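# Place the necktie in the basket, basket upright

## Task

Get every part of the necktie inside the basket, with the basket left upright and resting flat on the table.

## Robot and tools

Robot: two six-joint arms, left_arm and right_arm, each ending in a parallel two-finger gripper. Joint order per arm, used in every row and every result list: waist (joint1), shoulder (joint2), elbow (joint3), wrist pitch (joint4), wrist yaw (joint5), wrist roll (joint6). Wrist pitch has its sign flipped against the URDF in everything you send and read. Stated ranges use URDF signs (rad): waist -2.618..3.054, shoulder 0..3.142, elbow 0..3.142, wrist pitch -1.571..1.571, wrist yaw -1.571..1.571, wrist roll -2.094..2.094. Real ends may differ by up to 0.059 rad.

Frame: the scene frame. Origin at table-top height, halfway between the nominal arm bases; +x points out over the table, +z up, left_arm sits on the +y side (arm names do not match image left/right). Calibrated bases: left_arm at (+0.036, +0.371, 0) m, quat_wxyz (+1.000, 0, 0, -0.009); right_arm at (+0.023, -0.269, 0) m, quat_wxyz (+1.000, 0, 0, -0.013). Reported gripper positions and orientations may be off by a few cm, more at long reach. end_effector_position is the point between the finger pads, roughly 1 cm short of the tips; fingers point along the gripper's +z and open along its y.

Row format (shared by execute_actions and move): one flat list of 14 numbers, each in [-1, 1], covering both arms even if only one moves: left_arm's six joint numbers then its opening, then right_arm's six joints then its opening. Joint numbers are offsets, not poses: they are measured from the arm's Joint targets at the start of the action (or move), not from the previous row. Scale: 1.0 equals 2.224 rad for waist, shoulder and elbow, and 8.485 rad for the three wrist joints. Sending the same offset again moves the joint further. Sending 0 for all of an arm's joints re-commands its current targets. Opening is absolute: +1 fully open, -1 shut; 0 is itself a command, so to leave a gripper alone resend its current value (see Tool commands).

execute_actions(actions, cameras): actions is a list of actions; each action is a list of 1 to 15 rows, each row lasting one 1/30 s step; a short action repeats its final row to fill 15 steps. An empty list just reports state and images. An action is rejected for both arms if it would take a joint more than 0.059 rad beyond its range; a malformed action or a failing first action rejects the whole call. cameras picks images: null/omitted or ["all"] gives all, [] none; names are cam_high, cam_low, cam_roll_left, cam_roll_right, cam_left_wrist, cam_right_wrist (896x504 each).

move(target, speed, blend, opening_speed, blocking, cameras): target is one 14-number row or a list of up to 15 rows; every row's offsets count from the same starting Joint targets. Joints travel together along a path, so grippers trace curves, with no obstacle avoidance. speed: rad/s of the joint with farthest to go, 0.01 to 12.57, default 0.5; one value or one per target. blend: rad of corner rounding per intermediate target (default 0). opening_speed: rate of gripper opening change per second on the -1..+1 scale, at least 0.2; use a low value to close gently on soft items. blocking=false returns after about 0.5 s while motion continues. Paths last 0.5 s minimum and are cut short past 10 s. The result ends with a move: line, e.g. done, off_target (resting more than 0.035 rad from target), moving, held, fault; limits=held means steps were withheld.

wait(seconds 0..10): lets time pass with current commands held. stop(): brakes a running move. zoom_image(camera, region=[x0,y0,x1,y1] pixels, up to 504x504): enlarges part of a camera's latest image. read_manual(section): licence texts only. finished_scene(scene): ends the current scene, given its number; irreversible.

Reading results: Joint positions (rad) and velocities (rad/s) per arm, plus finger-pad gap in m (0.094 open). Joint targets are what your next offsets start from. grip_measured is the opening on the command scale (empty reads slightly wide). grip_effort_nm is gripper motor effort, negative closing; not a pad force. Joint torques follow joint order, positive toward larger angles; the first three wrap at ±28 N m. "joint sent to its limit" means a joint was stopped at its end; "joint command not followed" means a clearance check altered targets. MOTOR HOT appears near 75 °C; at 90 °C the arm folds and goes idle; at 100 °C it collapses.

Limits on motion: each step a target may lead its measured angle by at most 0.339 rad (big joints) or 2.2 rad (wrist); targets putting a gripper over 200 mm from where it is get scaled back, so large moves need several actions.

Avoid: knocking the tie or basket off the table (fails the task), tipping the basket, dropping or releasing anything while it is moving, fast impacts, pushing hard into the table or objects, and any contact or gripping between the two arms. A blocked arm keeps pressing until you command it back past its measured joints. Holding loads or stretched poses heats motors. Loose objects may occasionally be nudged by outside disturbances. The task must remain complete without the robot touching anything.

Each tool is called after "Emit:" by a JSON object that holds its "name" and its "arguments", one argument or row to a line.

## Session

Emit:
{"name": "execute_actions", "arguments": {
  "actions": []
}}

Scene clock: 0.00 s.
left_arm: end_effector_position=(+0.4040, +0.3144, +0.3362) grip_measured=+1.000 grip_effort_nm=n/a end_effector_quat_wxyz=(+0.415, -0.267, +0.857, -0.149) | right_arm: end_effector_position=(+0.3958, -0.1227, +0.2848) grip_measured=+1.000 grip_effort_nm=n/a end_effector_quat_wxyz=(+0.326, +0.066, +0.938, +0.097)
Joint positions: left_arm=[-0.205 1.313 1.545 0.897 -0.143 -0.758 0.094] | right_arm=[0.459 1.534 1.675 1.028 0.137 0.524 0.094]
Joint velocities: within noise
Joint torques (N m): no reading
Motor temperatures (°C): left_arm=[22 30 30 32 22 25 22] | right_arm=[25 28 29 31 27 24 22]
Heat: left arm: 32 °C; right arm: 31 °C.
Joint targets: left_arm=[-0.205 1.300 1.558 0.885 -0.150 -0.754] | right_arm=[0.459 1.523 1.685 1.023 0.142 0.523]
Tool commands: left_gripper/opening=+1.0 right_gripper/opening=+1.0

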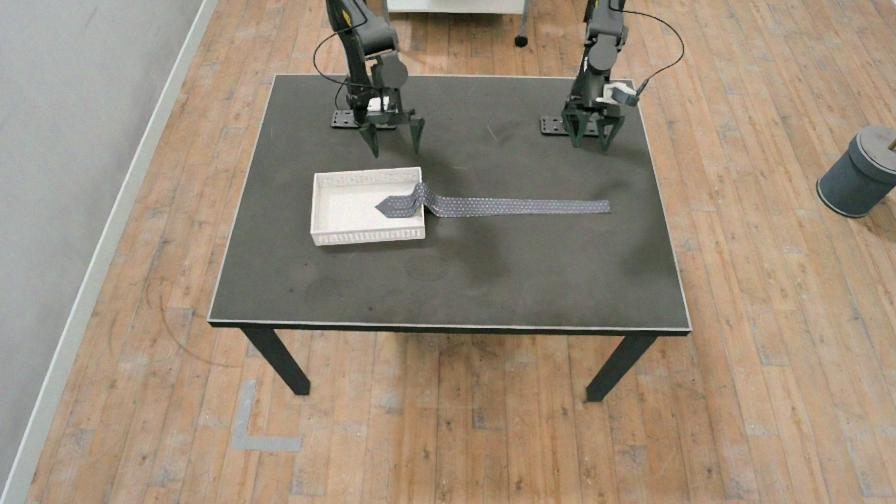

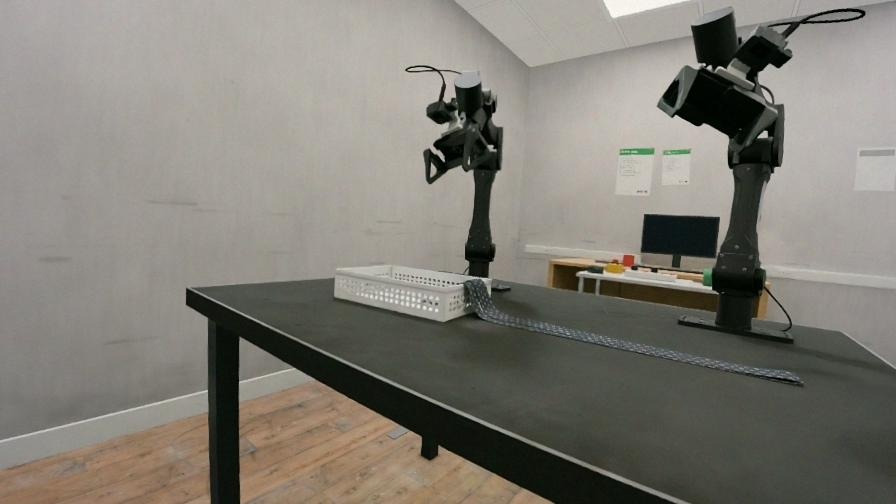

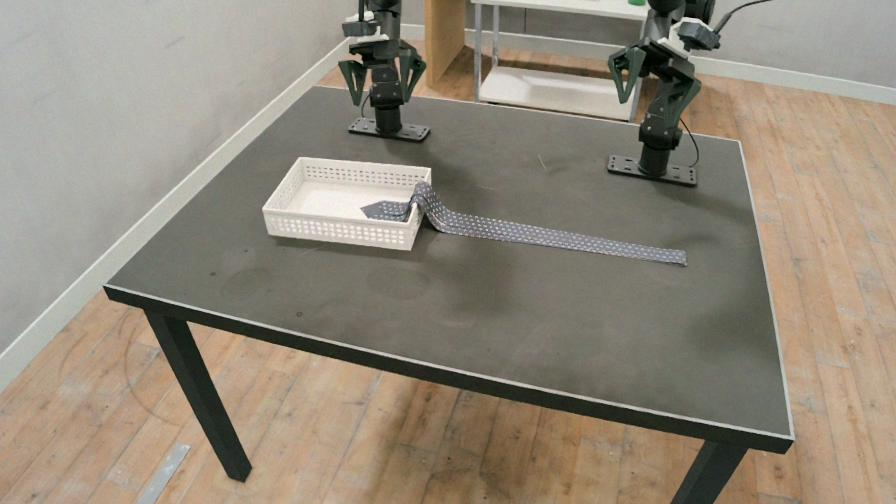

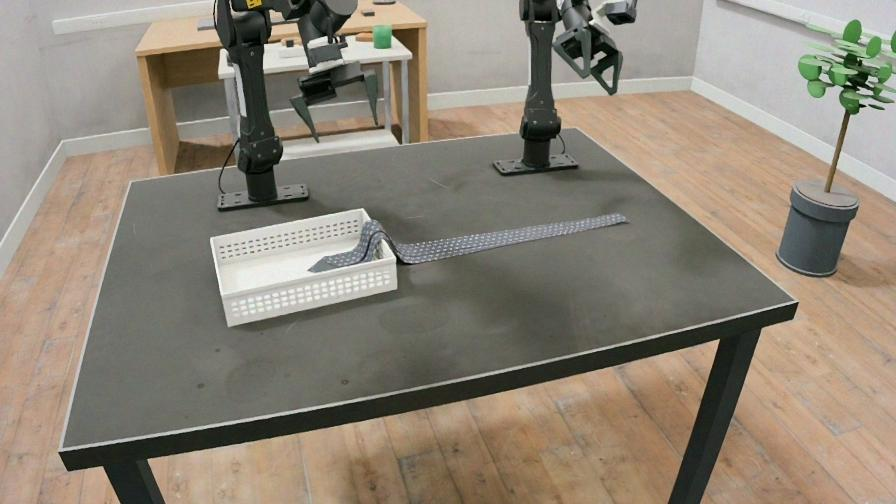

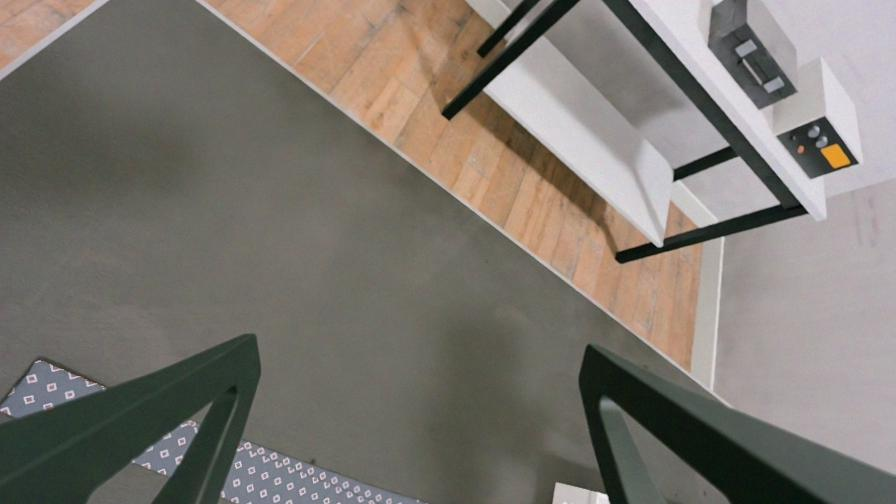

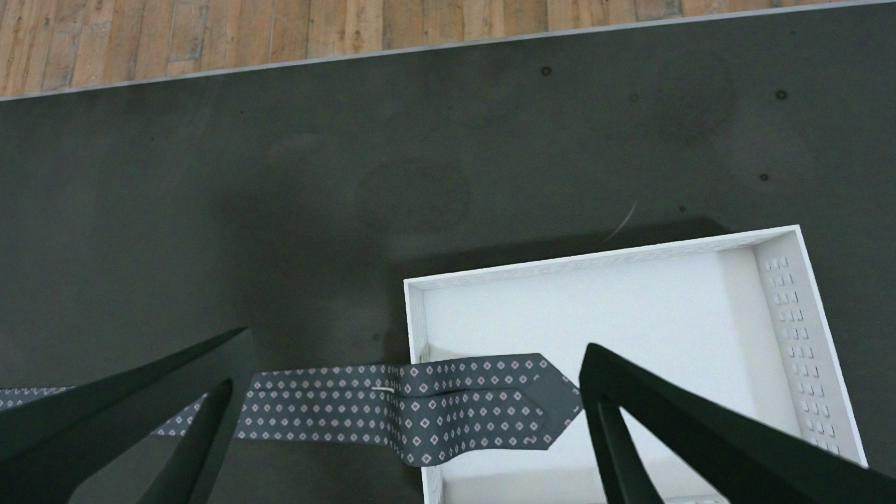

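Emit:
{"name": "move", "arguments": {
  "target": [0,0,0,0,0,0,1,0.184,0.366,0.320,0.0304,-0.0167,-0.146,1],
  "speed": 0.8
}}

Scene clock: 14.93 s.
left_arm: end_effector_position=(+0.4040, +0.3144, +0.3362) grip_measured=+1.000 grip_effort_nm=-0.032 end_effector_quat_wxyz=(+0.415, -0.267, +0.857, -0.149) | right_arm: end_effector_position=(+0.3723, +0.1221, +0.1519) grip_measured=+1.000 grip_effort_nm=-0.027 end_effector_quat_wxyz=(-0.173, +0.690, -0.702, -0.005)
Joint positions: left_arm=[-0.205 1.313 1.545 0.897 -0.143 -0.758 0.094] | right_arm=[0.871 2.314 2.365 1.274 0.014 -0.711 0.094]
Joint torques (N m): left_arm=[0.06 -5.42 7.46 -1.47 -0.1 0.03] | right_arm=[-0.31 -11.95 9.88 -0.96 -0.14 -0.03]
Heat: left arm: 34 °C; right arm: 32 °C.
Joint targets: left_arm=[-0.205 1.300 1.558 0.885 -0.150 -0.754] | right_arm=[0.868 2.337 2.397 1.281 -0.001 -0.716]
move: done

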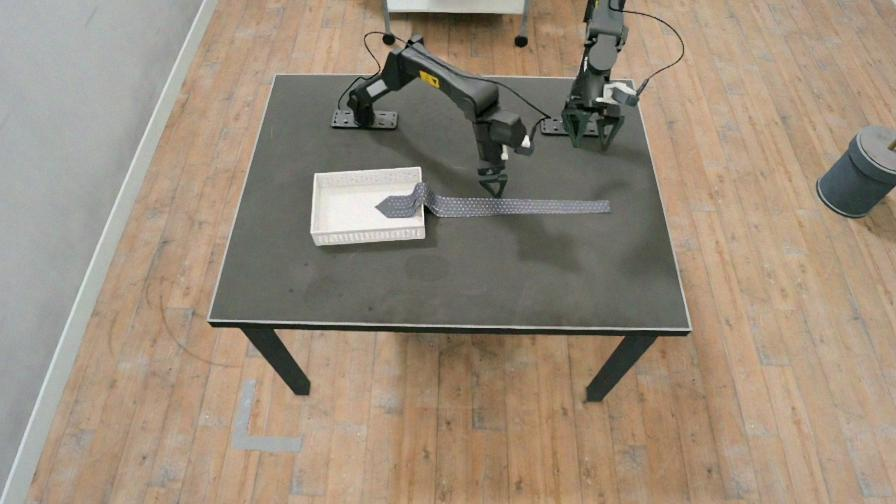

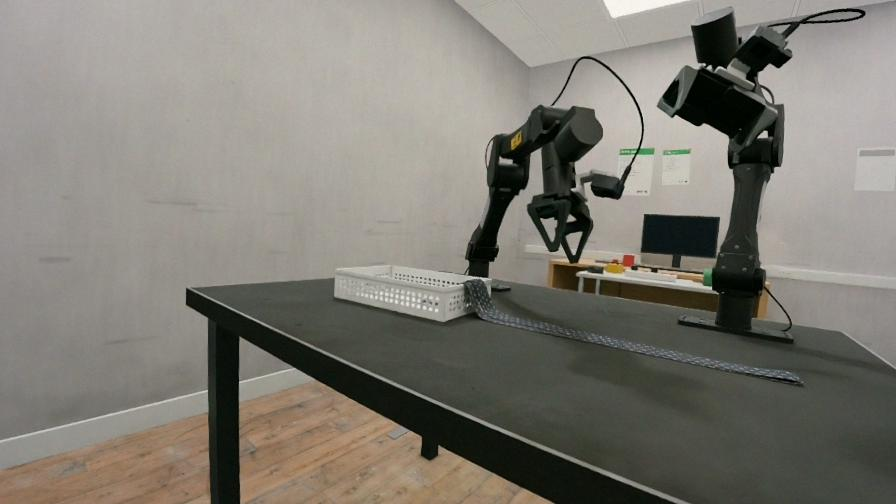

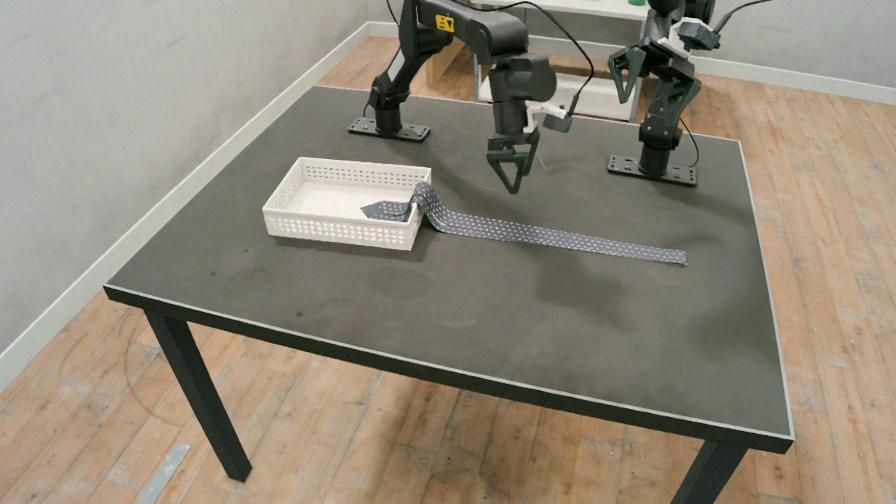

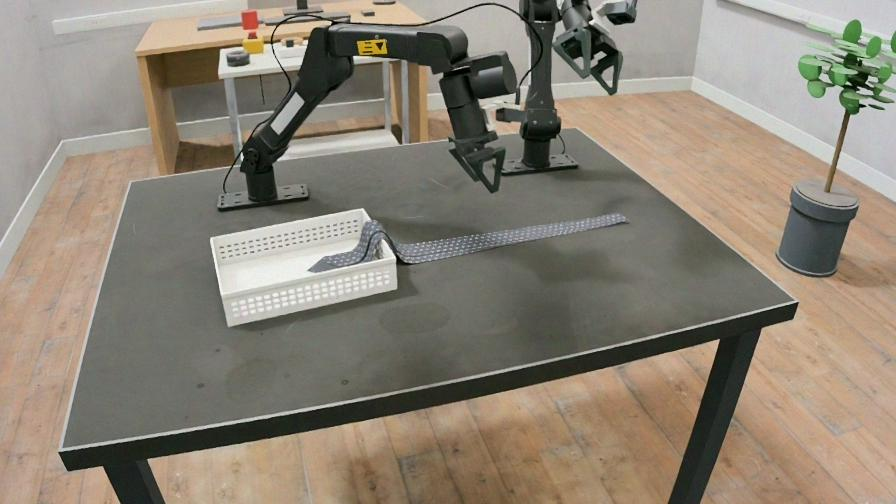

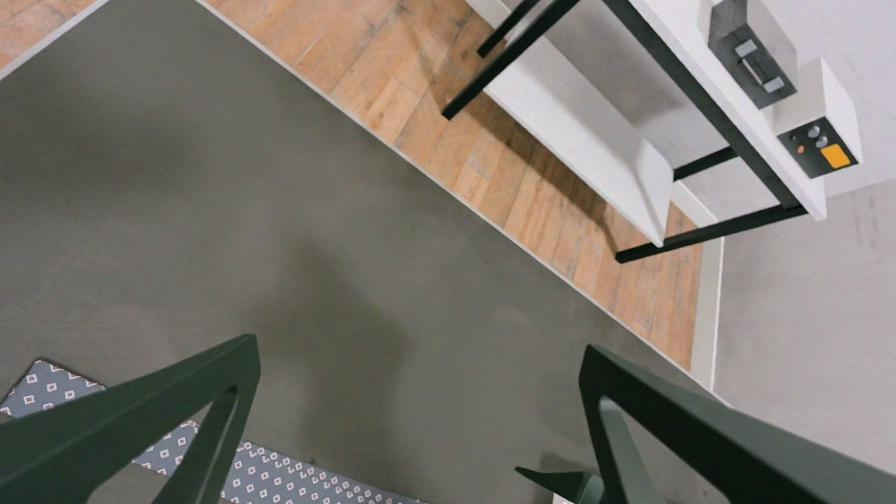

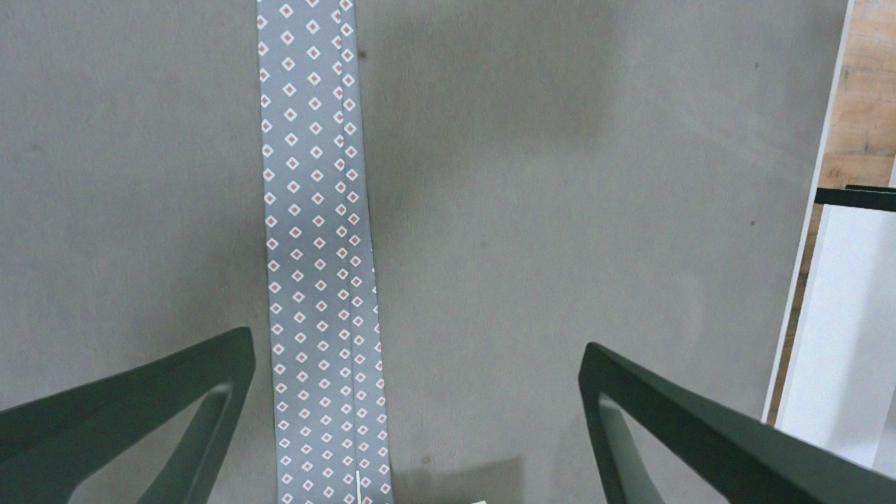

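Emit:
{"name": "move", "arguments": {
  "target": [0,0,0,0,0,0,1,-0.0355,0.1156,0.0674,-0.0229,0,0.0372,1],
  "speed": 0.8,
  "cameras": ["cam_high","cam_roll_left","cam_right_wrist"]
}}

Scene clock: 24.00 s.
left_arm: end_effector_position=(+0.4040, +0.3144, +0.3362) grip_measured=+1.000 grip_effort_nm=-0.032 end_effector_quat_wxyz=(+0.415, -0.267, +0.857, -0.149) | right_arm: end_effector_position=(+0.4514, +0.1354, +0.0752) grip_measured=+1.000 grip_effort_nm=-0.027 end_effector_quat_wxyz=(+0.199, -0.539, +0.818, +0.030)
Joint positions: left_arm=[-0.205 1.313 1.545 0.897 -0.143 -0.758 0.094] | right_arm=[0.785 2.579 2.515 1.101 0.011 -0.408 0.094]
Joint torques (N m): left_arm=[0.08 -5.45 7.47 -1.47 -0.1 0.03] | right_arm=[0.47 -14.56 10.13 -1.3 -0.13 0.06]
Heat: left arm: 35 °C; right arm: 32 °C.
Joint targets: left_arm=[-0.205 1.300 1.558 0.885 -0.150 -0.754] | right_arm=[0.789 2.594 2.547 1.087 0.000 -0.400]
move: done

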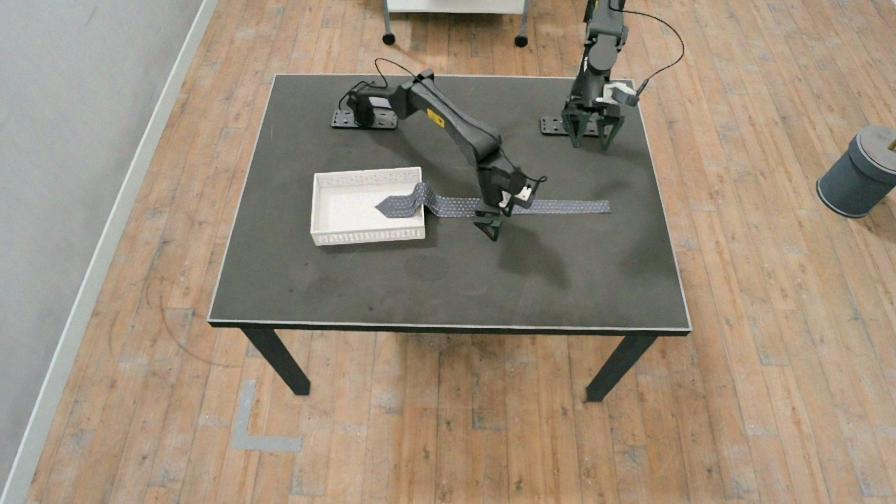

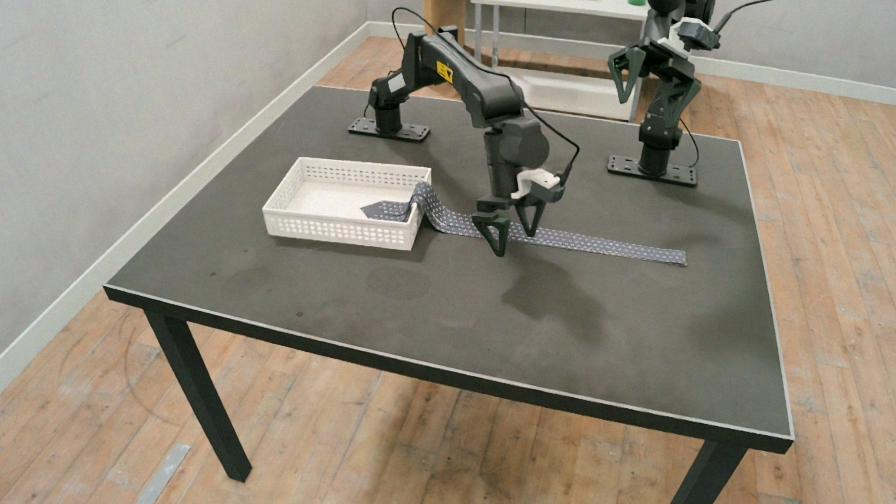

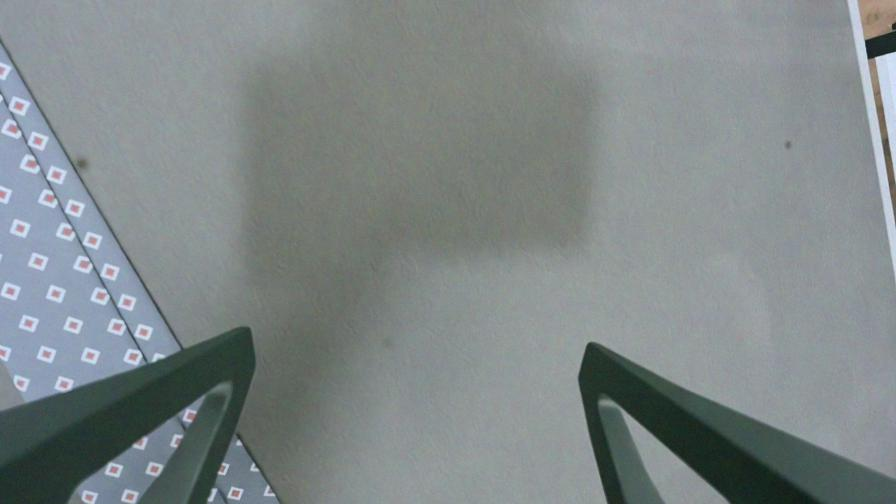

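Emit:
{"name": "move", "arguments": {
  "target": [0,0,0,0,0,0,1,0.0935,0.027,0.0432,0.0249,0,-0.022,1],
  "speed": 0.6,
  "cameras": ["cam_high","cam_low","cam_roll_left","cam_right_wrist"]
}}

Scene clock: 28.17 s.
left_arm: end_effector_position=(+0.4040, +0.3144, +0.3362) grip_measured=+1.000 grip_effort_nm=-0.037 end_effector_quat_wxyz=(+0.415, -0.267, +0.857, -0.149) | right_arm: end_effector_position=(+0.3391, +0.1932, +0.0674) grip_measured=+1.000 grip_effort_nm=-0.027 end_effector_quat_wxyz=(-0.131, +0.694, -0.708, -0.025)
Joint positions: left_arm=[-0.205 1.313 1.545 0.897 -0.143 -0.758 0.094] | right_arm=[0.996 2.621 2.609 1.291 0.001 -0.582 0.094]
Joint torques (N m): left_arm=[0.08 -5.44 7.46 -1.47 -0.1 0.03] | right_arm=[0.18 -13 10.02 -0.82 -0.01 -0.02]
Motor temperatures (°C): left_arm=[22 31 35 35 21 24 22] | right_arm=[25 35 32 31 27 24 22]
Heat: left arm: 35 °C; right arm: 35 °C.
Joint targets: left_arm=[-0.205 1.300 1.558 0.885 -0.150 -0.754] | right_arm=[0.997 2.654 2.643 1.298 0.000 -0.587]
move: done

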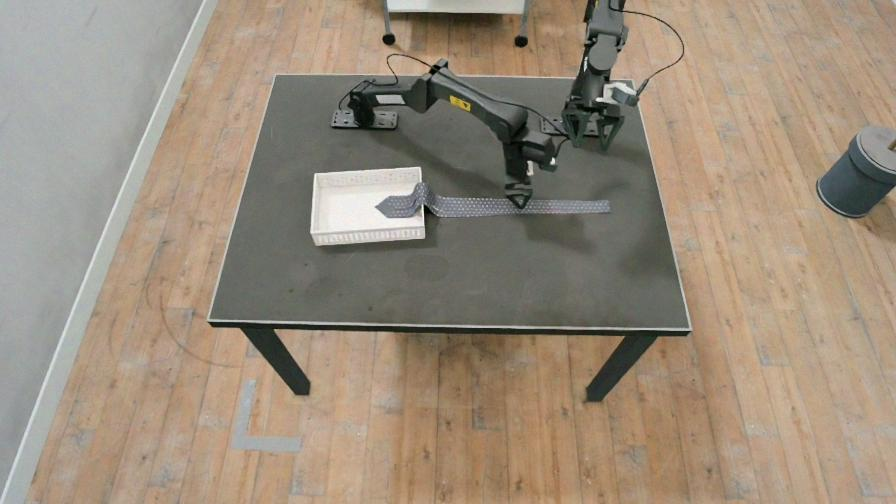

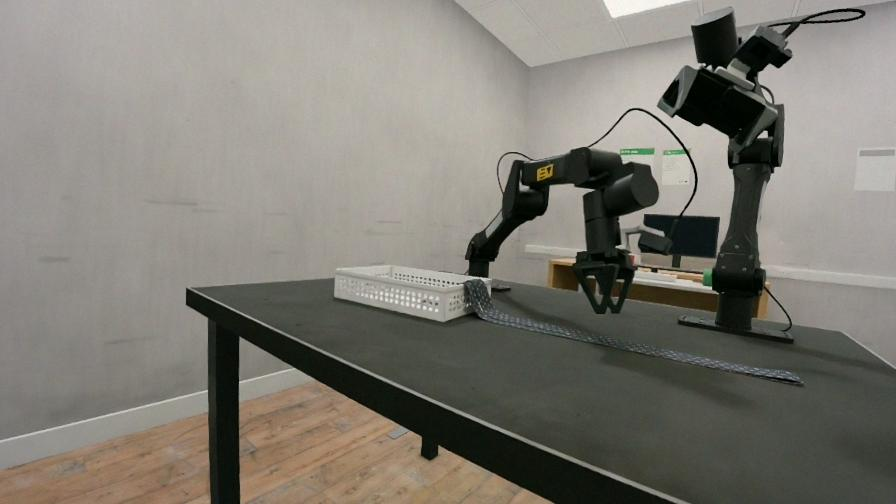

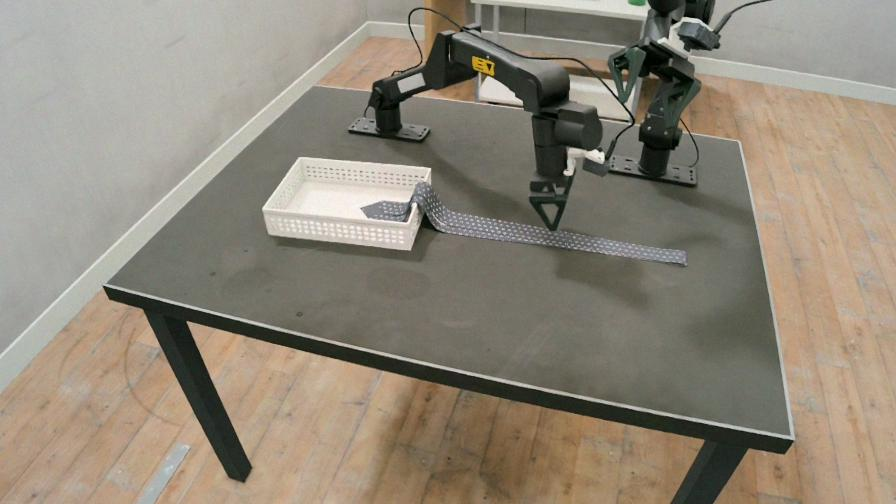

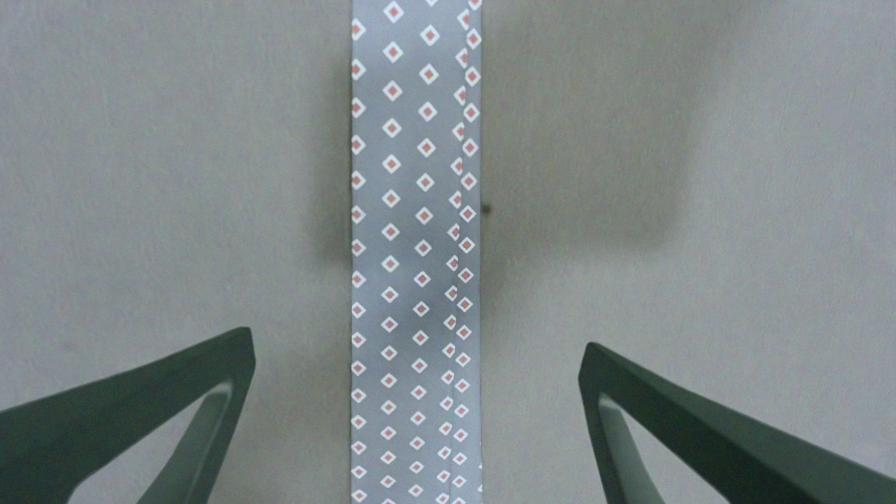

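Emit:
{"name": "move", "arguments": {
  "target": [0,0,0,0,0,0,1,0,-0.0222,-0.1286,-0.0278,0,0,1],
  "speed": 0.3,
  "cameras": ["cam_low","cam_right_wrist"]
}}

Emit:
{"name": "zoom_image", "arguments": {
  "camera": "cam_low",
  "region": [500, 200, 750, 400]
}}

Scene clock: 30.60 s.
left_arm: end_effector_position=(+0.4040, +0.3144, +0.3362) grip_measured=+1.000 grip_effort_nm=-0.027 end_effector_quat_wxyz=(+0.415, -0.267, +0.857, -0.149) | right_arm: end_effector_position=(+0.3397, +0.1932, +0.0241) grip_measured=+1.000 grip_effort_nm=-0.037 end_effector_quat_wxyz=(-0.125, +0.695, -0.708, -0.025)
Joint positions: left_arm=[-0.205 1.313 1.545 0.897 -0.143 -0.758 0.094] | right_arm=[0.994 2.597 2.394 1.111 -0.002 -0.585 0.094]
Joint torques (N m): left_arm=[0.05 -5.42 7.45 -1.47 -0.1 0.04] | right_arm=[0.35 -15.17 3.93 -1.39 0.01 0.01]
Heat: left arm: 35 °C; right arm: 36 °C.
Joint targets: left_arm=[-0.205 1.300 1.558 0.885 -0.150 -0.754] | right_arm=[0.997 2.605 2.357 1.062 0.000 -0.587]
move: off_target (right_arm); right_arm: the wrist pitch is farthest, 0.048 rad from its target

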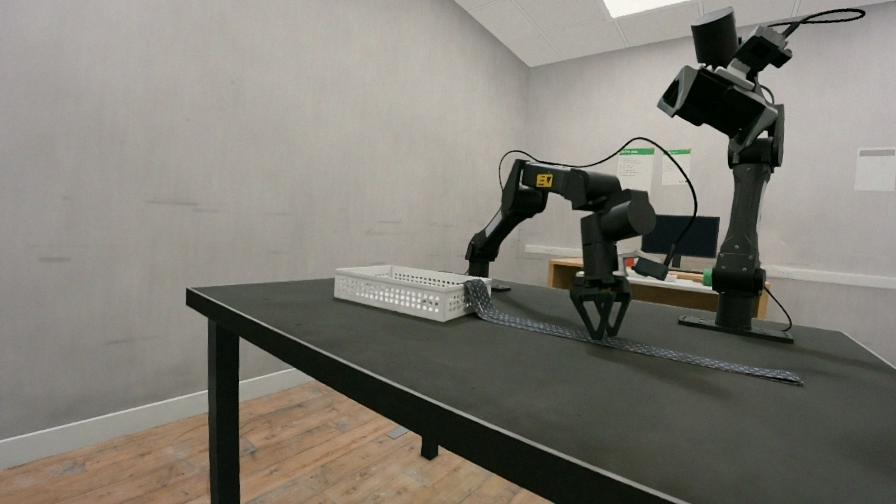

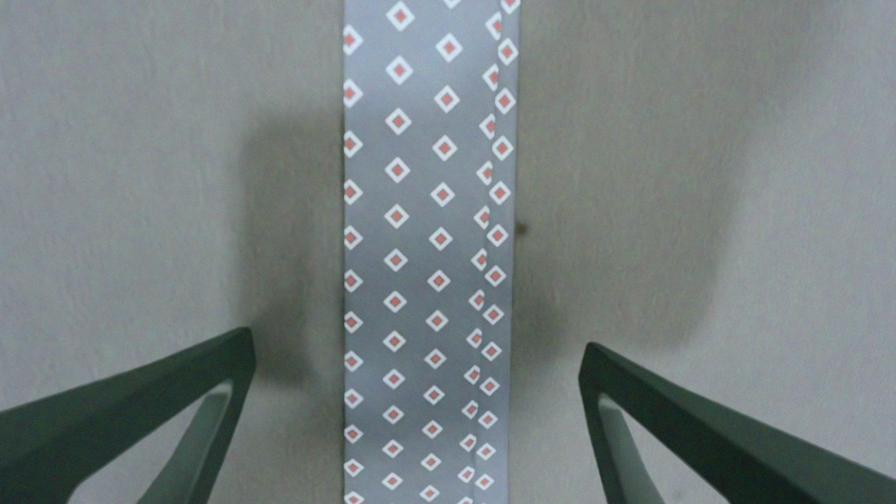

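Scaled by 2.016 (camera's finer frame: 1280x720).

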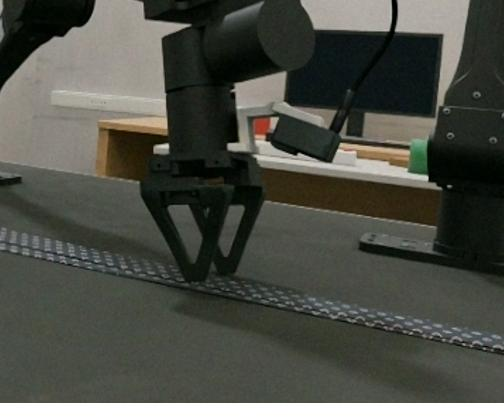

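Emit:
{"name": "move", "arguments": {
  "target": [0,0,0,0,0,0,1,0,0.008,0,0.0015,0,0,1],
  "speed": 0.1,
  "cameras": ["cam_right_wrist"]
}}

Scene clock: 33.33 s.
left_arm: end_effector_position=(+0.4040, +0.3144, +0.3362) grip_measured=+1.000 grip_effort_nm=-0.017 end_effector_quat_wxyz=(+0.415, -0.267, +0.857, -0.149) | right_arm: end_effector_position=(+0.3398, +0.1933, +0.0243) grip_measured=+1.000 grip_effort_nm=-0.037 end_effector_quat_wxyz=(-0.126, +0.695, -0.707, -0.025)
Joint positions: left_arm=[-0.205 1.313 1.545 0.897 -0.143 -0.758 0.094] | right_arm=[0.994 2.597 2.393 1.11 -0.002 -0.586 0.094]
Joint torques (N m): left_arm=[0.08 -5.44 7.45 -1.47 -0.11 0.03] | right_arm=[0.35 -13.57 4.04 -1.25 0.03 -0.01]
Heat: left arm: 35 °C; right arm: 39 °C.
Joint targets: left_arm=[-0.205 1.300 1.558 0.885 -0.150 -0.754] | right_arm=[0.997 2.623 2.357 1.075 0.000 -0.587]
move: off_target (right_arm); right_arm: the elbow is farthest, 0.036 rad from its target

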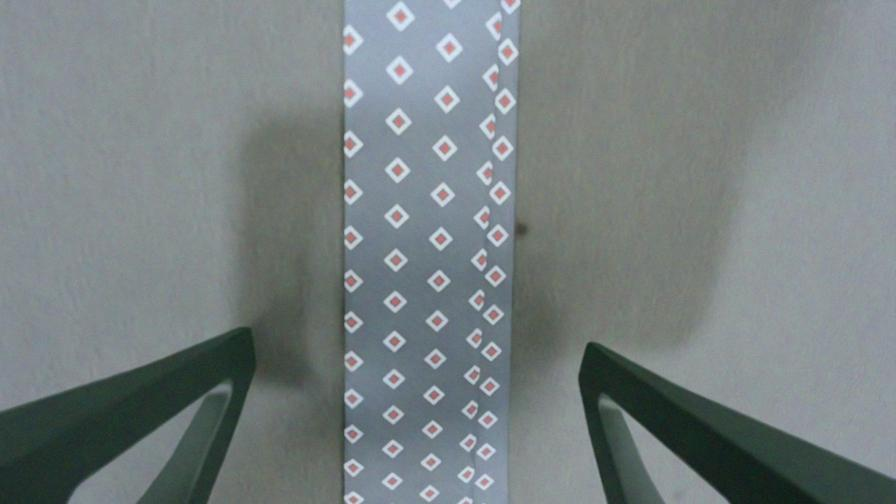

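Emit:
{"name": "move", "arguments": {
  "target": [0,0,0,0,0,0,1,0,0,0,0,0,0,-1],
  "opening_speed": 1.2,
  "cameras": ["cam_low","cam_right_wrist"]
}}

Scene clock: 35.97 s.
left_arm: end_effector_position=(+0.4040, +0.3144, +0.3362) grip_measured=+1.000 grip_effort_nm=-0.037 end_effector_quat_wxyz=(+0.415, -0.267, +0.857, -0.149) | right_arm: end_effector_position=(+0.3410, +0.2015, +0.0232) grip_measured=-0.973 grip_effort_nm=-0.994 end_effector_quat_wxyz=(-0.140, +0.696, -0.703, -0.030)
Joint positions: left_arm=[-0.205 1.313 1.545 0.897 -0.143 -0.758 0.094] | right_arm=[1 2.597 2.381 1.067 -0.005 -0.586 0.001]
Joint torques (N m): left_arm=[0.09 -5.42 7.46 -1.47 -0.1 0.04] | right_arm=[-0.21 -13.79 5.11 -0.83 0.04 -0.02]
Motor temperatures (°C): left_arm=[22 31 35 35 21 24 22] | right_arm=[25 40 31 31 27 24 22]
Heat: left arm: 35 °C; right arm: 40 °C.
Joint targets: left_arm=[-0.205 1.300 1.558 0.885 -0.150 -0.754] | right_arm=[0.997 2.623 2.357 1.075 0.000 -0.587]
move: done

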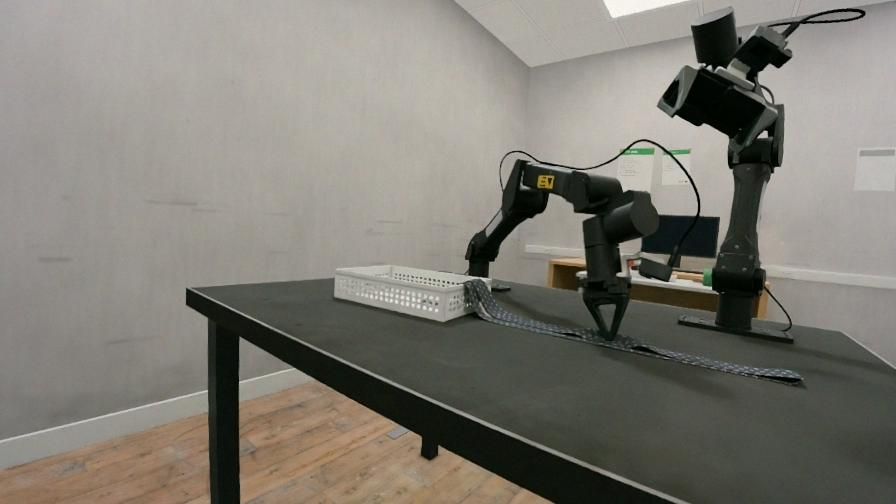

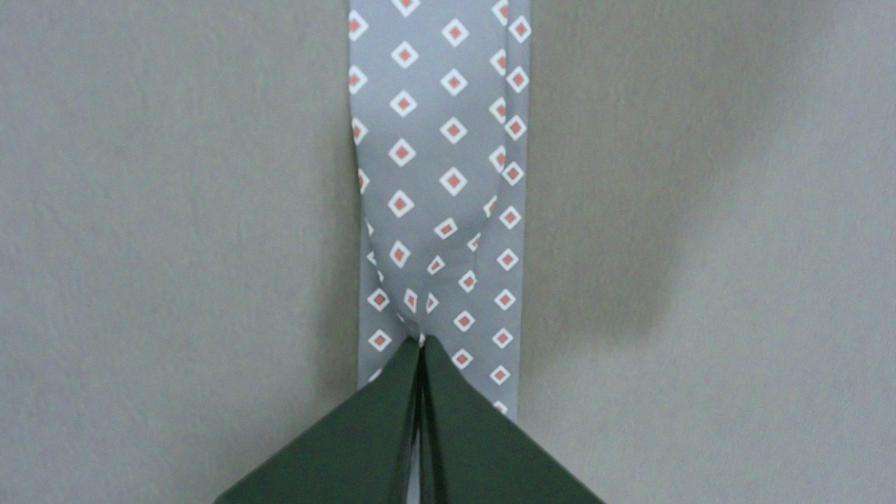

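Emit:
{"name": "move", "arguments": {
  "target": [
    [0,0,0,0,0,0,1,0,0,0,0,0,0,0.9],
    [0,0,0,0,0,0,1,0,0,0,0,0,0.034,0.9],
    [0,0,0,0,0,0,1,0,0.016,0.0,0,0,0.034,0.9]
  ],
  "speed": 0.15,
  "opening_speed": 1.5,
  "cameras": ["cam_low","cam_right_wrist"]
}}

Emit:
{"name": "zoom_image", "arguments": {
  "camera": "cam_low",
  "region": [540, 260, 680, 370]
}}

Scene clock: 41.43 s.
left_arm: end_effector_position=(+0.4040, +0.3144, +0.3362) grip_measured=+1.000 grip_effort_nm=-0.027 end_effector_quat_wxyz=(+0.415, -0.267, +0.857, -0.149) | right_arm: end_effector_position=(+0.3497, +0.2004, +0.0245) grip_measured=+0.897 grip_effort_nm=0.134 end_effector_quat_wxyz=(+0.145, -0.586, +0.796, +0.044)
Joint positions: left_arm=[-0.205 1.313 1.545 0.897 -0.143 -0.758 0.094] | right_arm=[0.99 2.597 2.381 1.05 0.01 -0.305 0.089]
Joint torques (N m): left_arm=[0.06 -5.42 7.46 -1.47 -0.1 0.03] | right_arm=[0.69 -10.77 5.2 -0.71 -0.11 0.09]
Heat: left arm: 35 °C; right arm: 42 °C.
Joint targets: left_arm=[-0.205 1.300 1.558 0.885 -0.150 -0.754] | right_arm=[0.997 2.658 2.357 1.075 0.000 -0.299]
move: off_target (right_arm); right_arm: the shoulder is farthest, 0.062 rad from its target

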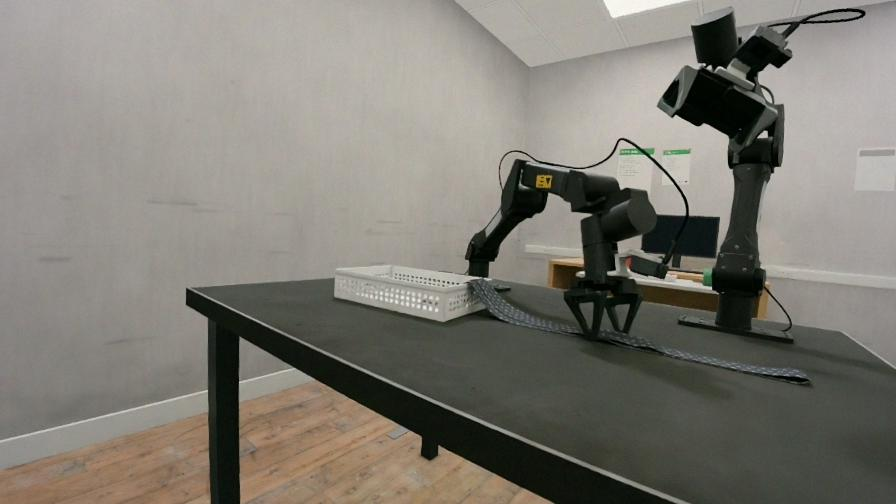

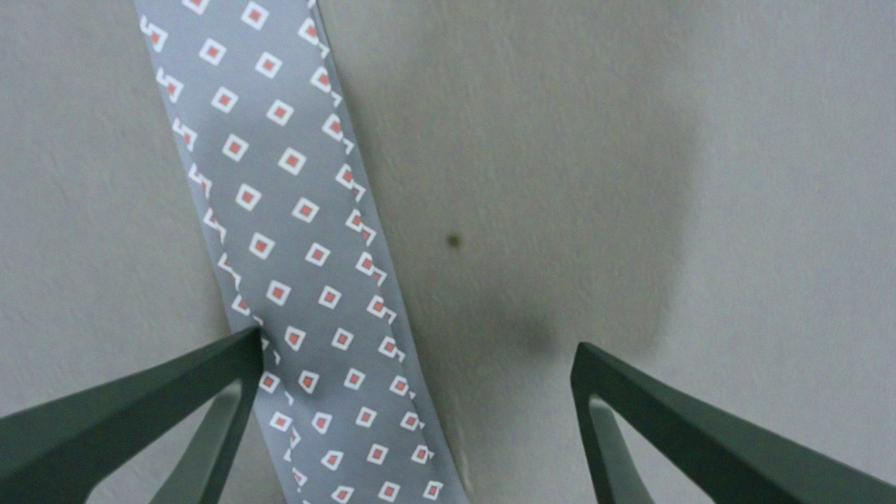

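Scaled by 3.600 (camera's finer frame: 1280x720).

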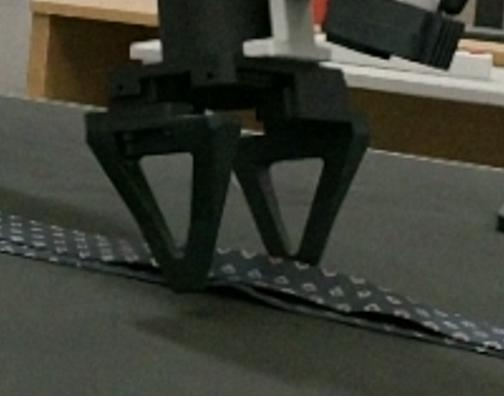

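Emit:
{"name": "move", "arguments": {
  "target": [
    [0,0,0,0,0,0,1,0,-0.036,0.0,0,0,0,1],
    [0,0,0,0,0,0,1,0.016,-0.036,0,0,0,-0.006,1],
    [0,0,0,0,0,0,1,0.016,0,0,0,0,-0.006,1]
  ],
  "speed": 0.15,
  "opening_speed": 1.5,
  "cameras": ["cam_low","cam_right_wrist"]
}}

Emit:
{"name": "zoom_image", "arguments": {
  "camera": "cam_low",
  "region": [540, 260, 680, 370]
}}

Scene clock: 44.87 s.
left_arm: end_effector_position=(+0.4040, +0.3144, +0.3362) grip_measured=+1.000 grip_effort_nm=-0.037 end_effector_quat_wxyz=(+0.415, -0.267, +0.857, -0.149) | right_arm: end_effector_position=(+0.3353, +0.2106, +0.0250) grip_measured=+0.997 grip_effort_nm=0.134 end_effector_quat_wxyz=(+0.146, -0.611, +0.777, +0.045)
Joint positions: left_arm=[-0.205 1.313 1.545 0.897 -0.143 -0.758 0.094] | right_arm=[1.021 2.596 2.381 1.049 0.01 -0.339 0.094]
Joint torques (N m): left_arm=[0.08 -5.41 7.46 -1.47 -0.1 0.02] | right_arm=[1.17 -10.71 5.19 -0.71 -0.12 -0.11]
Heat: left arm: 36 °C; right arm: 43 °C.
Joint targets: left_arm=[-0.205 1.300 1.558 0.885 -0.150 -0.754] | right_arm=[1.033 2.659 2.357 1.075 0.000 -0.349]
move: off_target (right_arm); right_arm: the shoulder is farthest, 0.062 rad from its target

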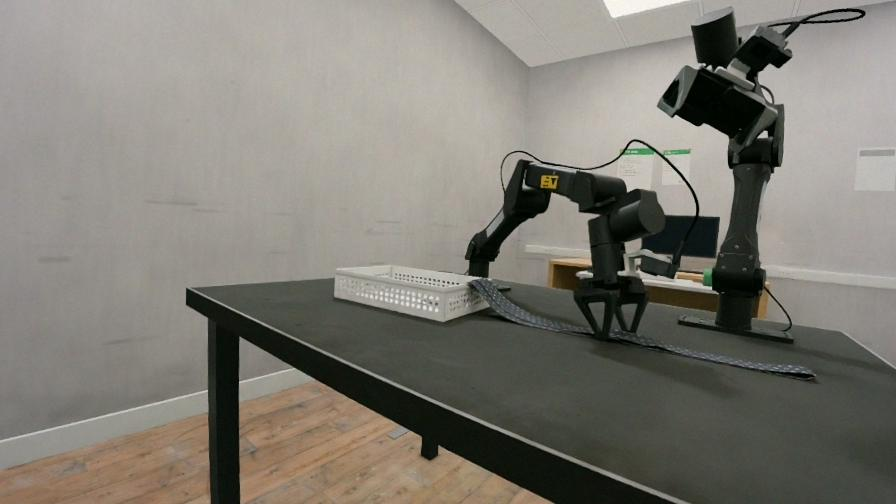

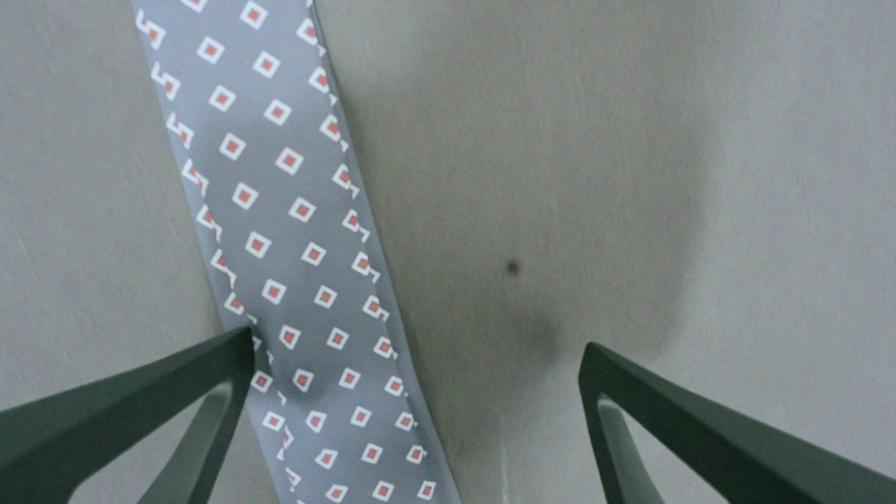

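Scaled by 3.600 (camera's finer frame: 1280x720).

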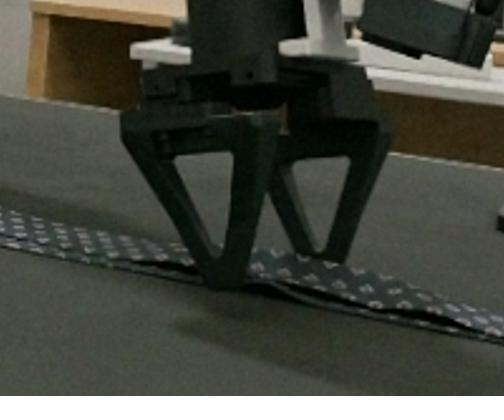

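Emit:
{"name": "move", "arguments": {
  "target": [
    [0,0,0,0,0,0,1,0,-0.062,0.0,0,0,0,1],
    [0,0,0,0,0,0,1,0.025,-0.062,-0.005,0,0,-0.015,1]
  ],
  "speed": 0.15,
  "cameras": ["cam_low","cam_right_wrist"]
}}

Scene clock: 49.67 s.
left_arm: end_effector_position=(+0.4040, +0.3144, +0.3362) grip_measured=+1.000 grip_effort_nm=-0.022 end_effector_quat_wxyz=(+0.415, -0.267, +0.857, -0.149) | right_arm: end_effector_position=(+0.3026, +0.2229, +0.0271) grip_measured=+0.998 grip_effort_nm=0.120 end_effector_quat_wxyz=(-0.139, +0.683, -0.716, -0.037)
Joint positions: left_arm=[-0.205 1.313 1.545 0.897 -0.143 -0.758 0.094] | right_arm=[1.082 2.58 2.363 1.066 0.01 -0.469 0.094]
Joint torques (N m): left_arm=[0.08 -5.45 7.46 -1.47 -0.1 0.03] | right_arm=[0.68 -21.01 5.72 -0.83 -0.11 -0.07]
Heat: left arm: 36 °C; right arm: 44 °C.
Joint targets: left_arm=[-0.205 1.300 1.558 0.885 -0.150 -0.754] | right_arm=[1.088 2.521 2.346 1.075 0.000 -0.477]
move: off_target (right_arm); right_arm: the shoulder is farthest, 0.059 rad from its target

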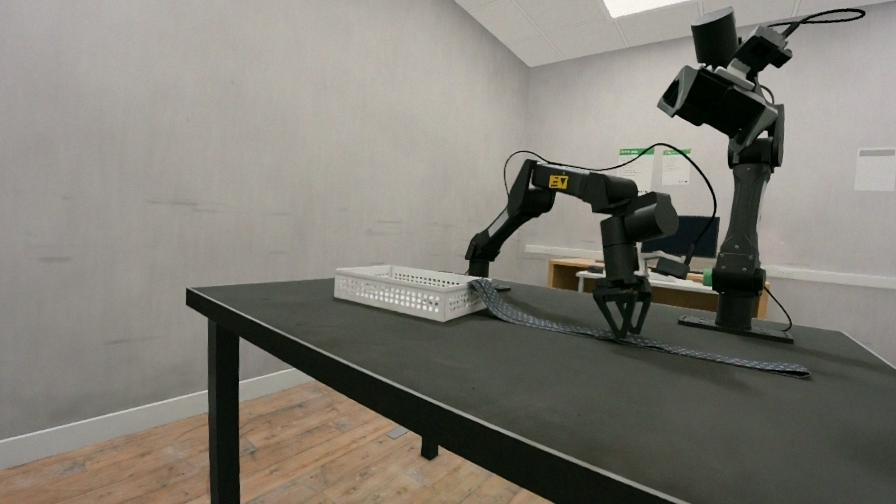

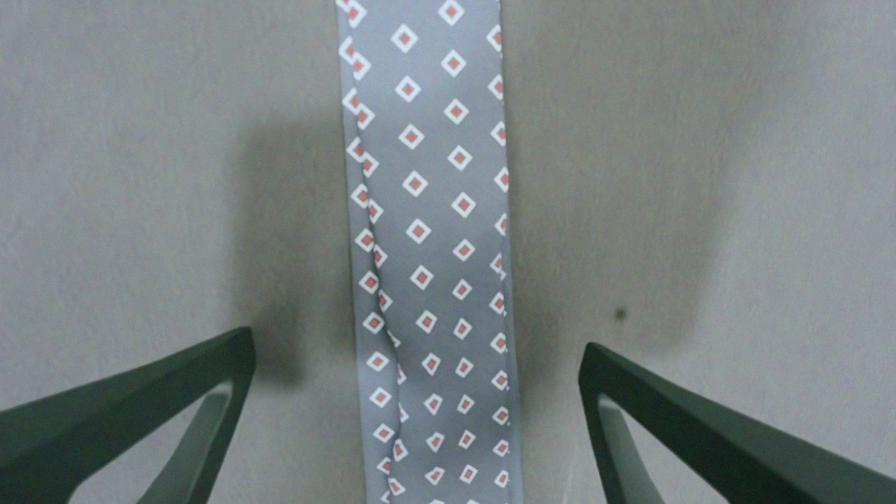

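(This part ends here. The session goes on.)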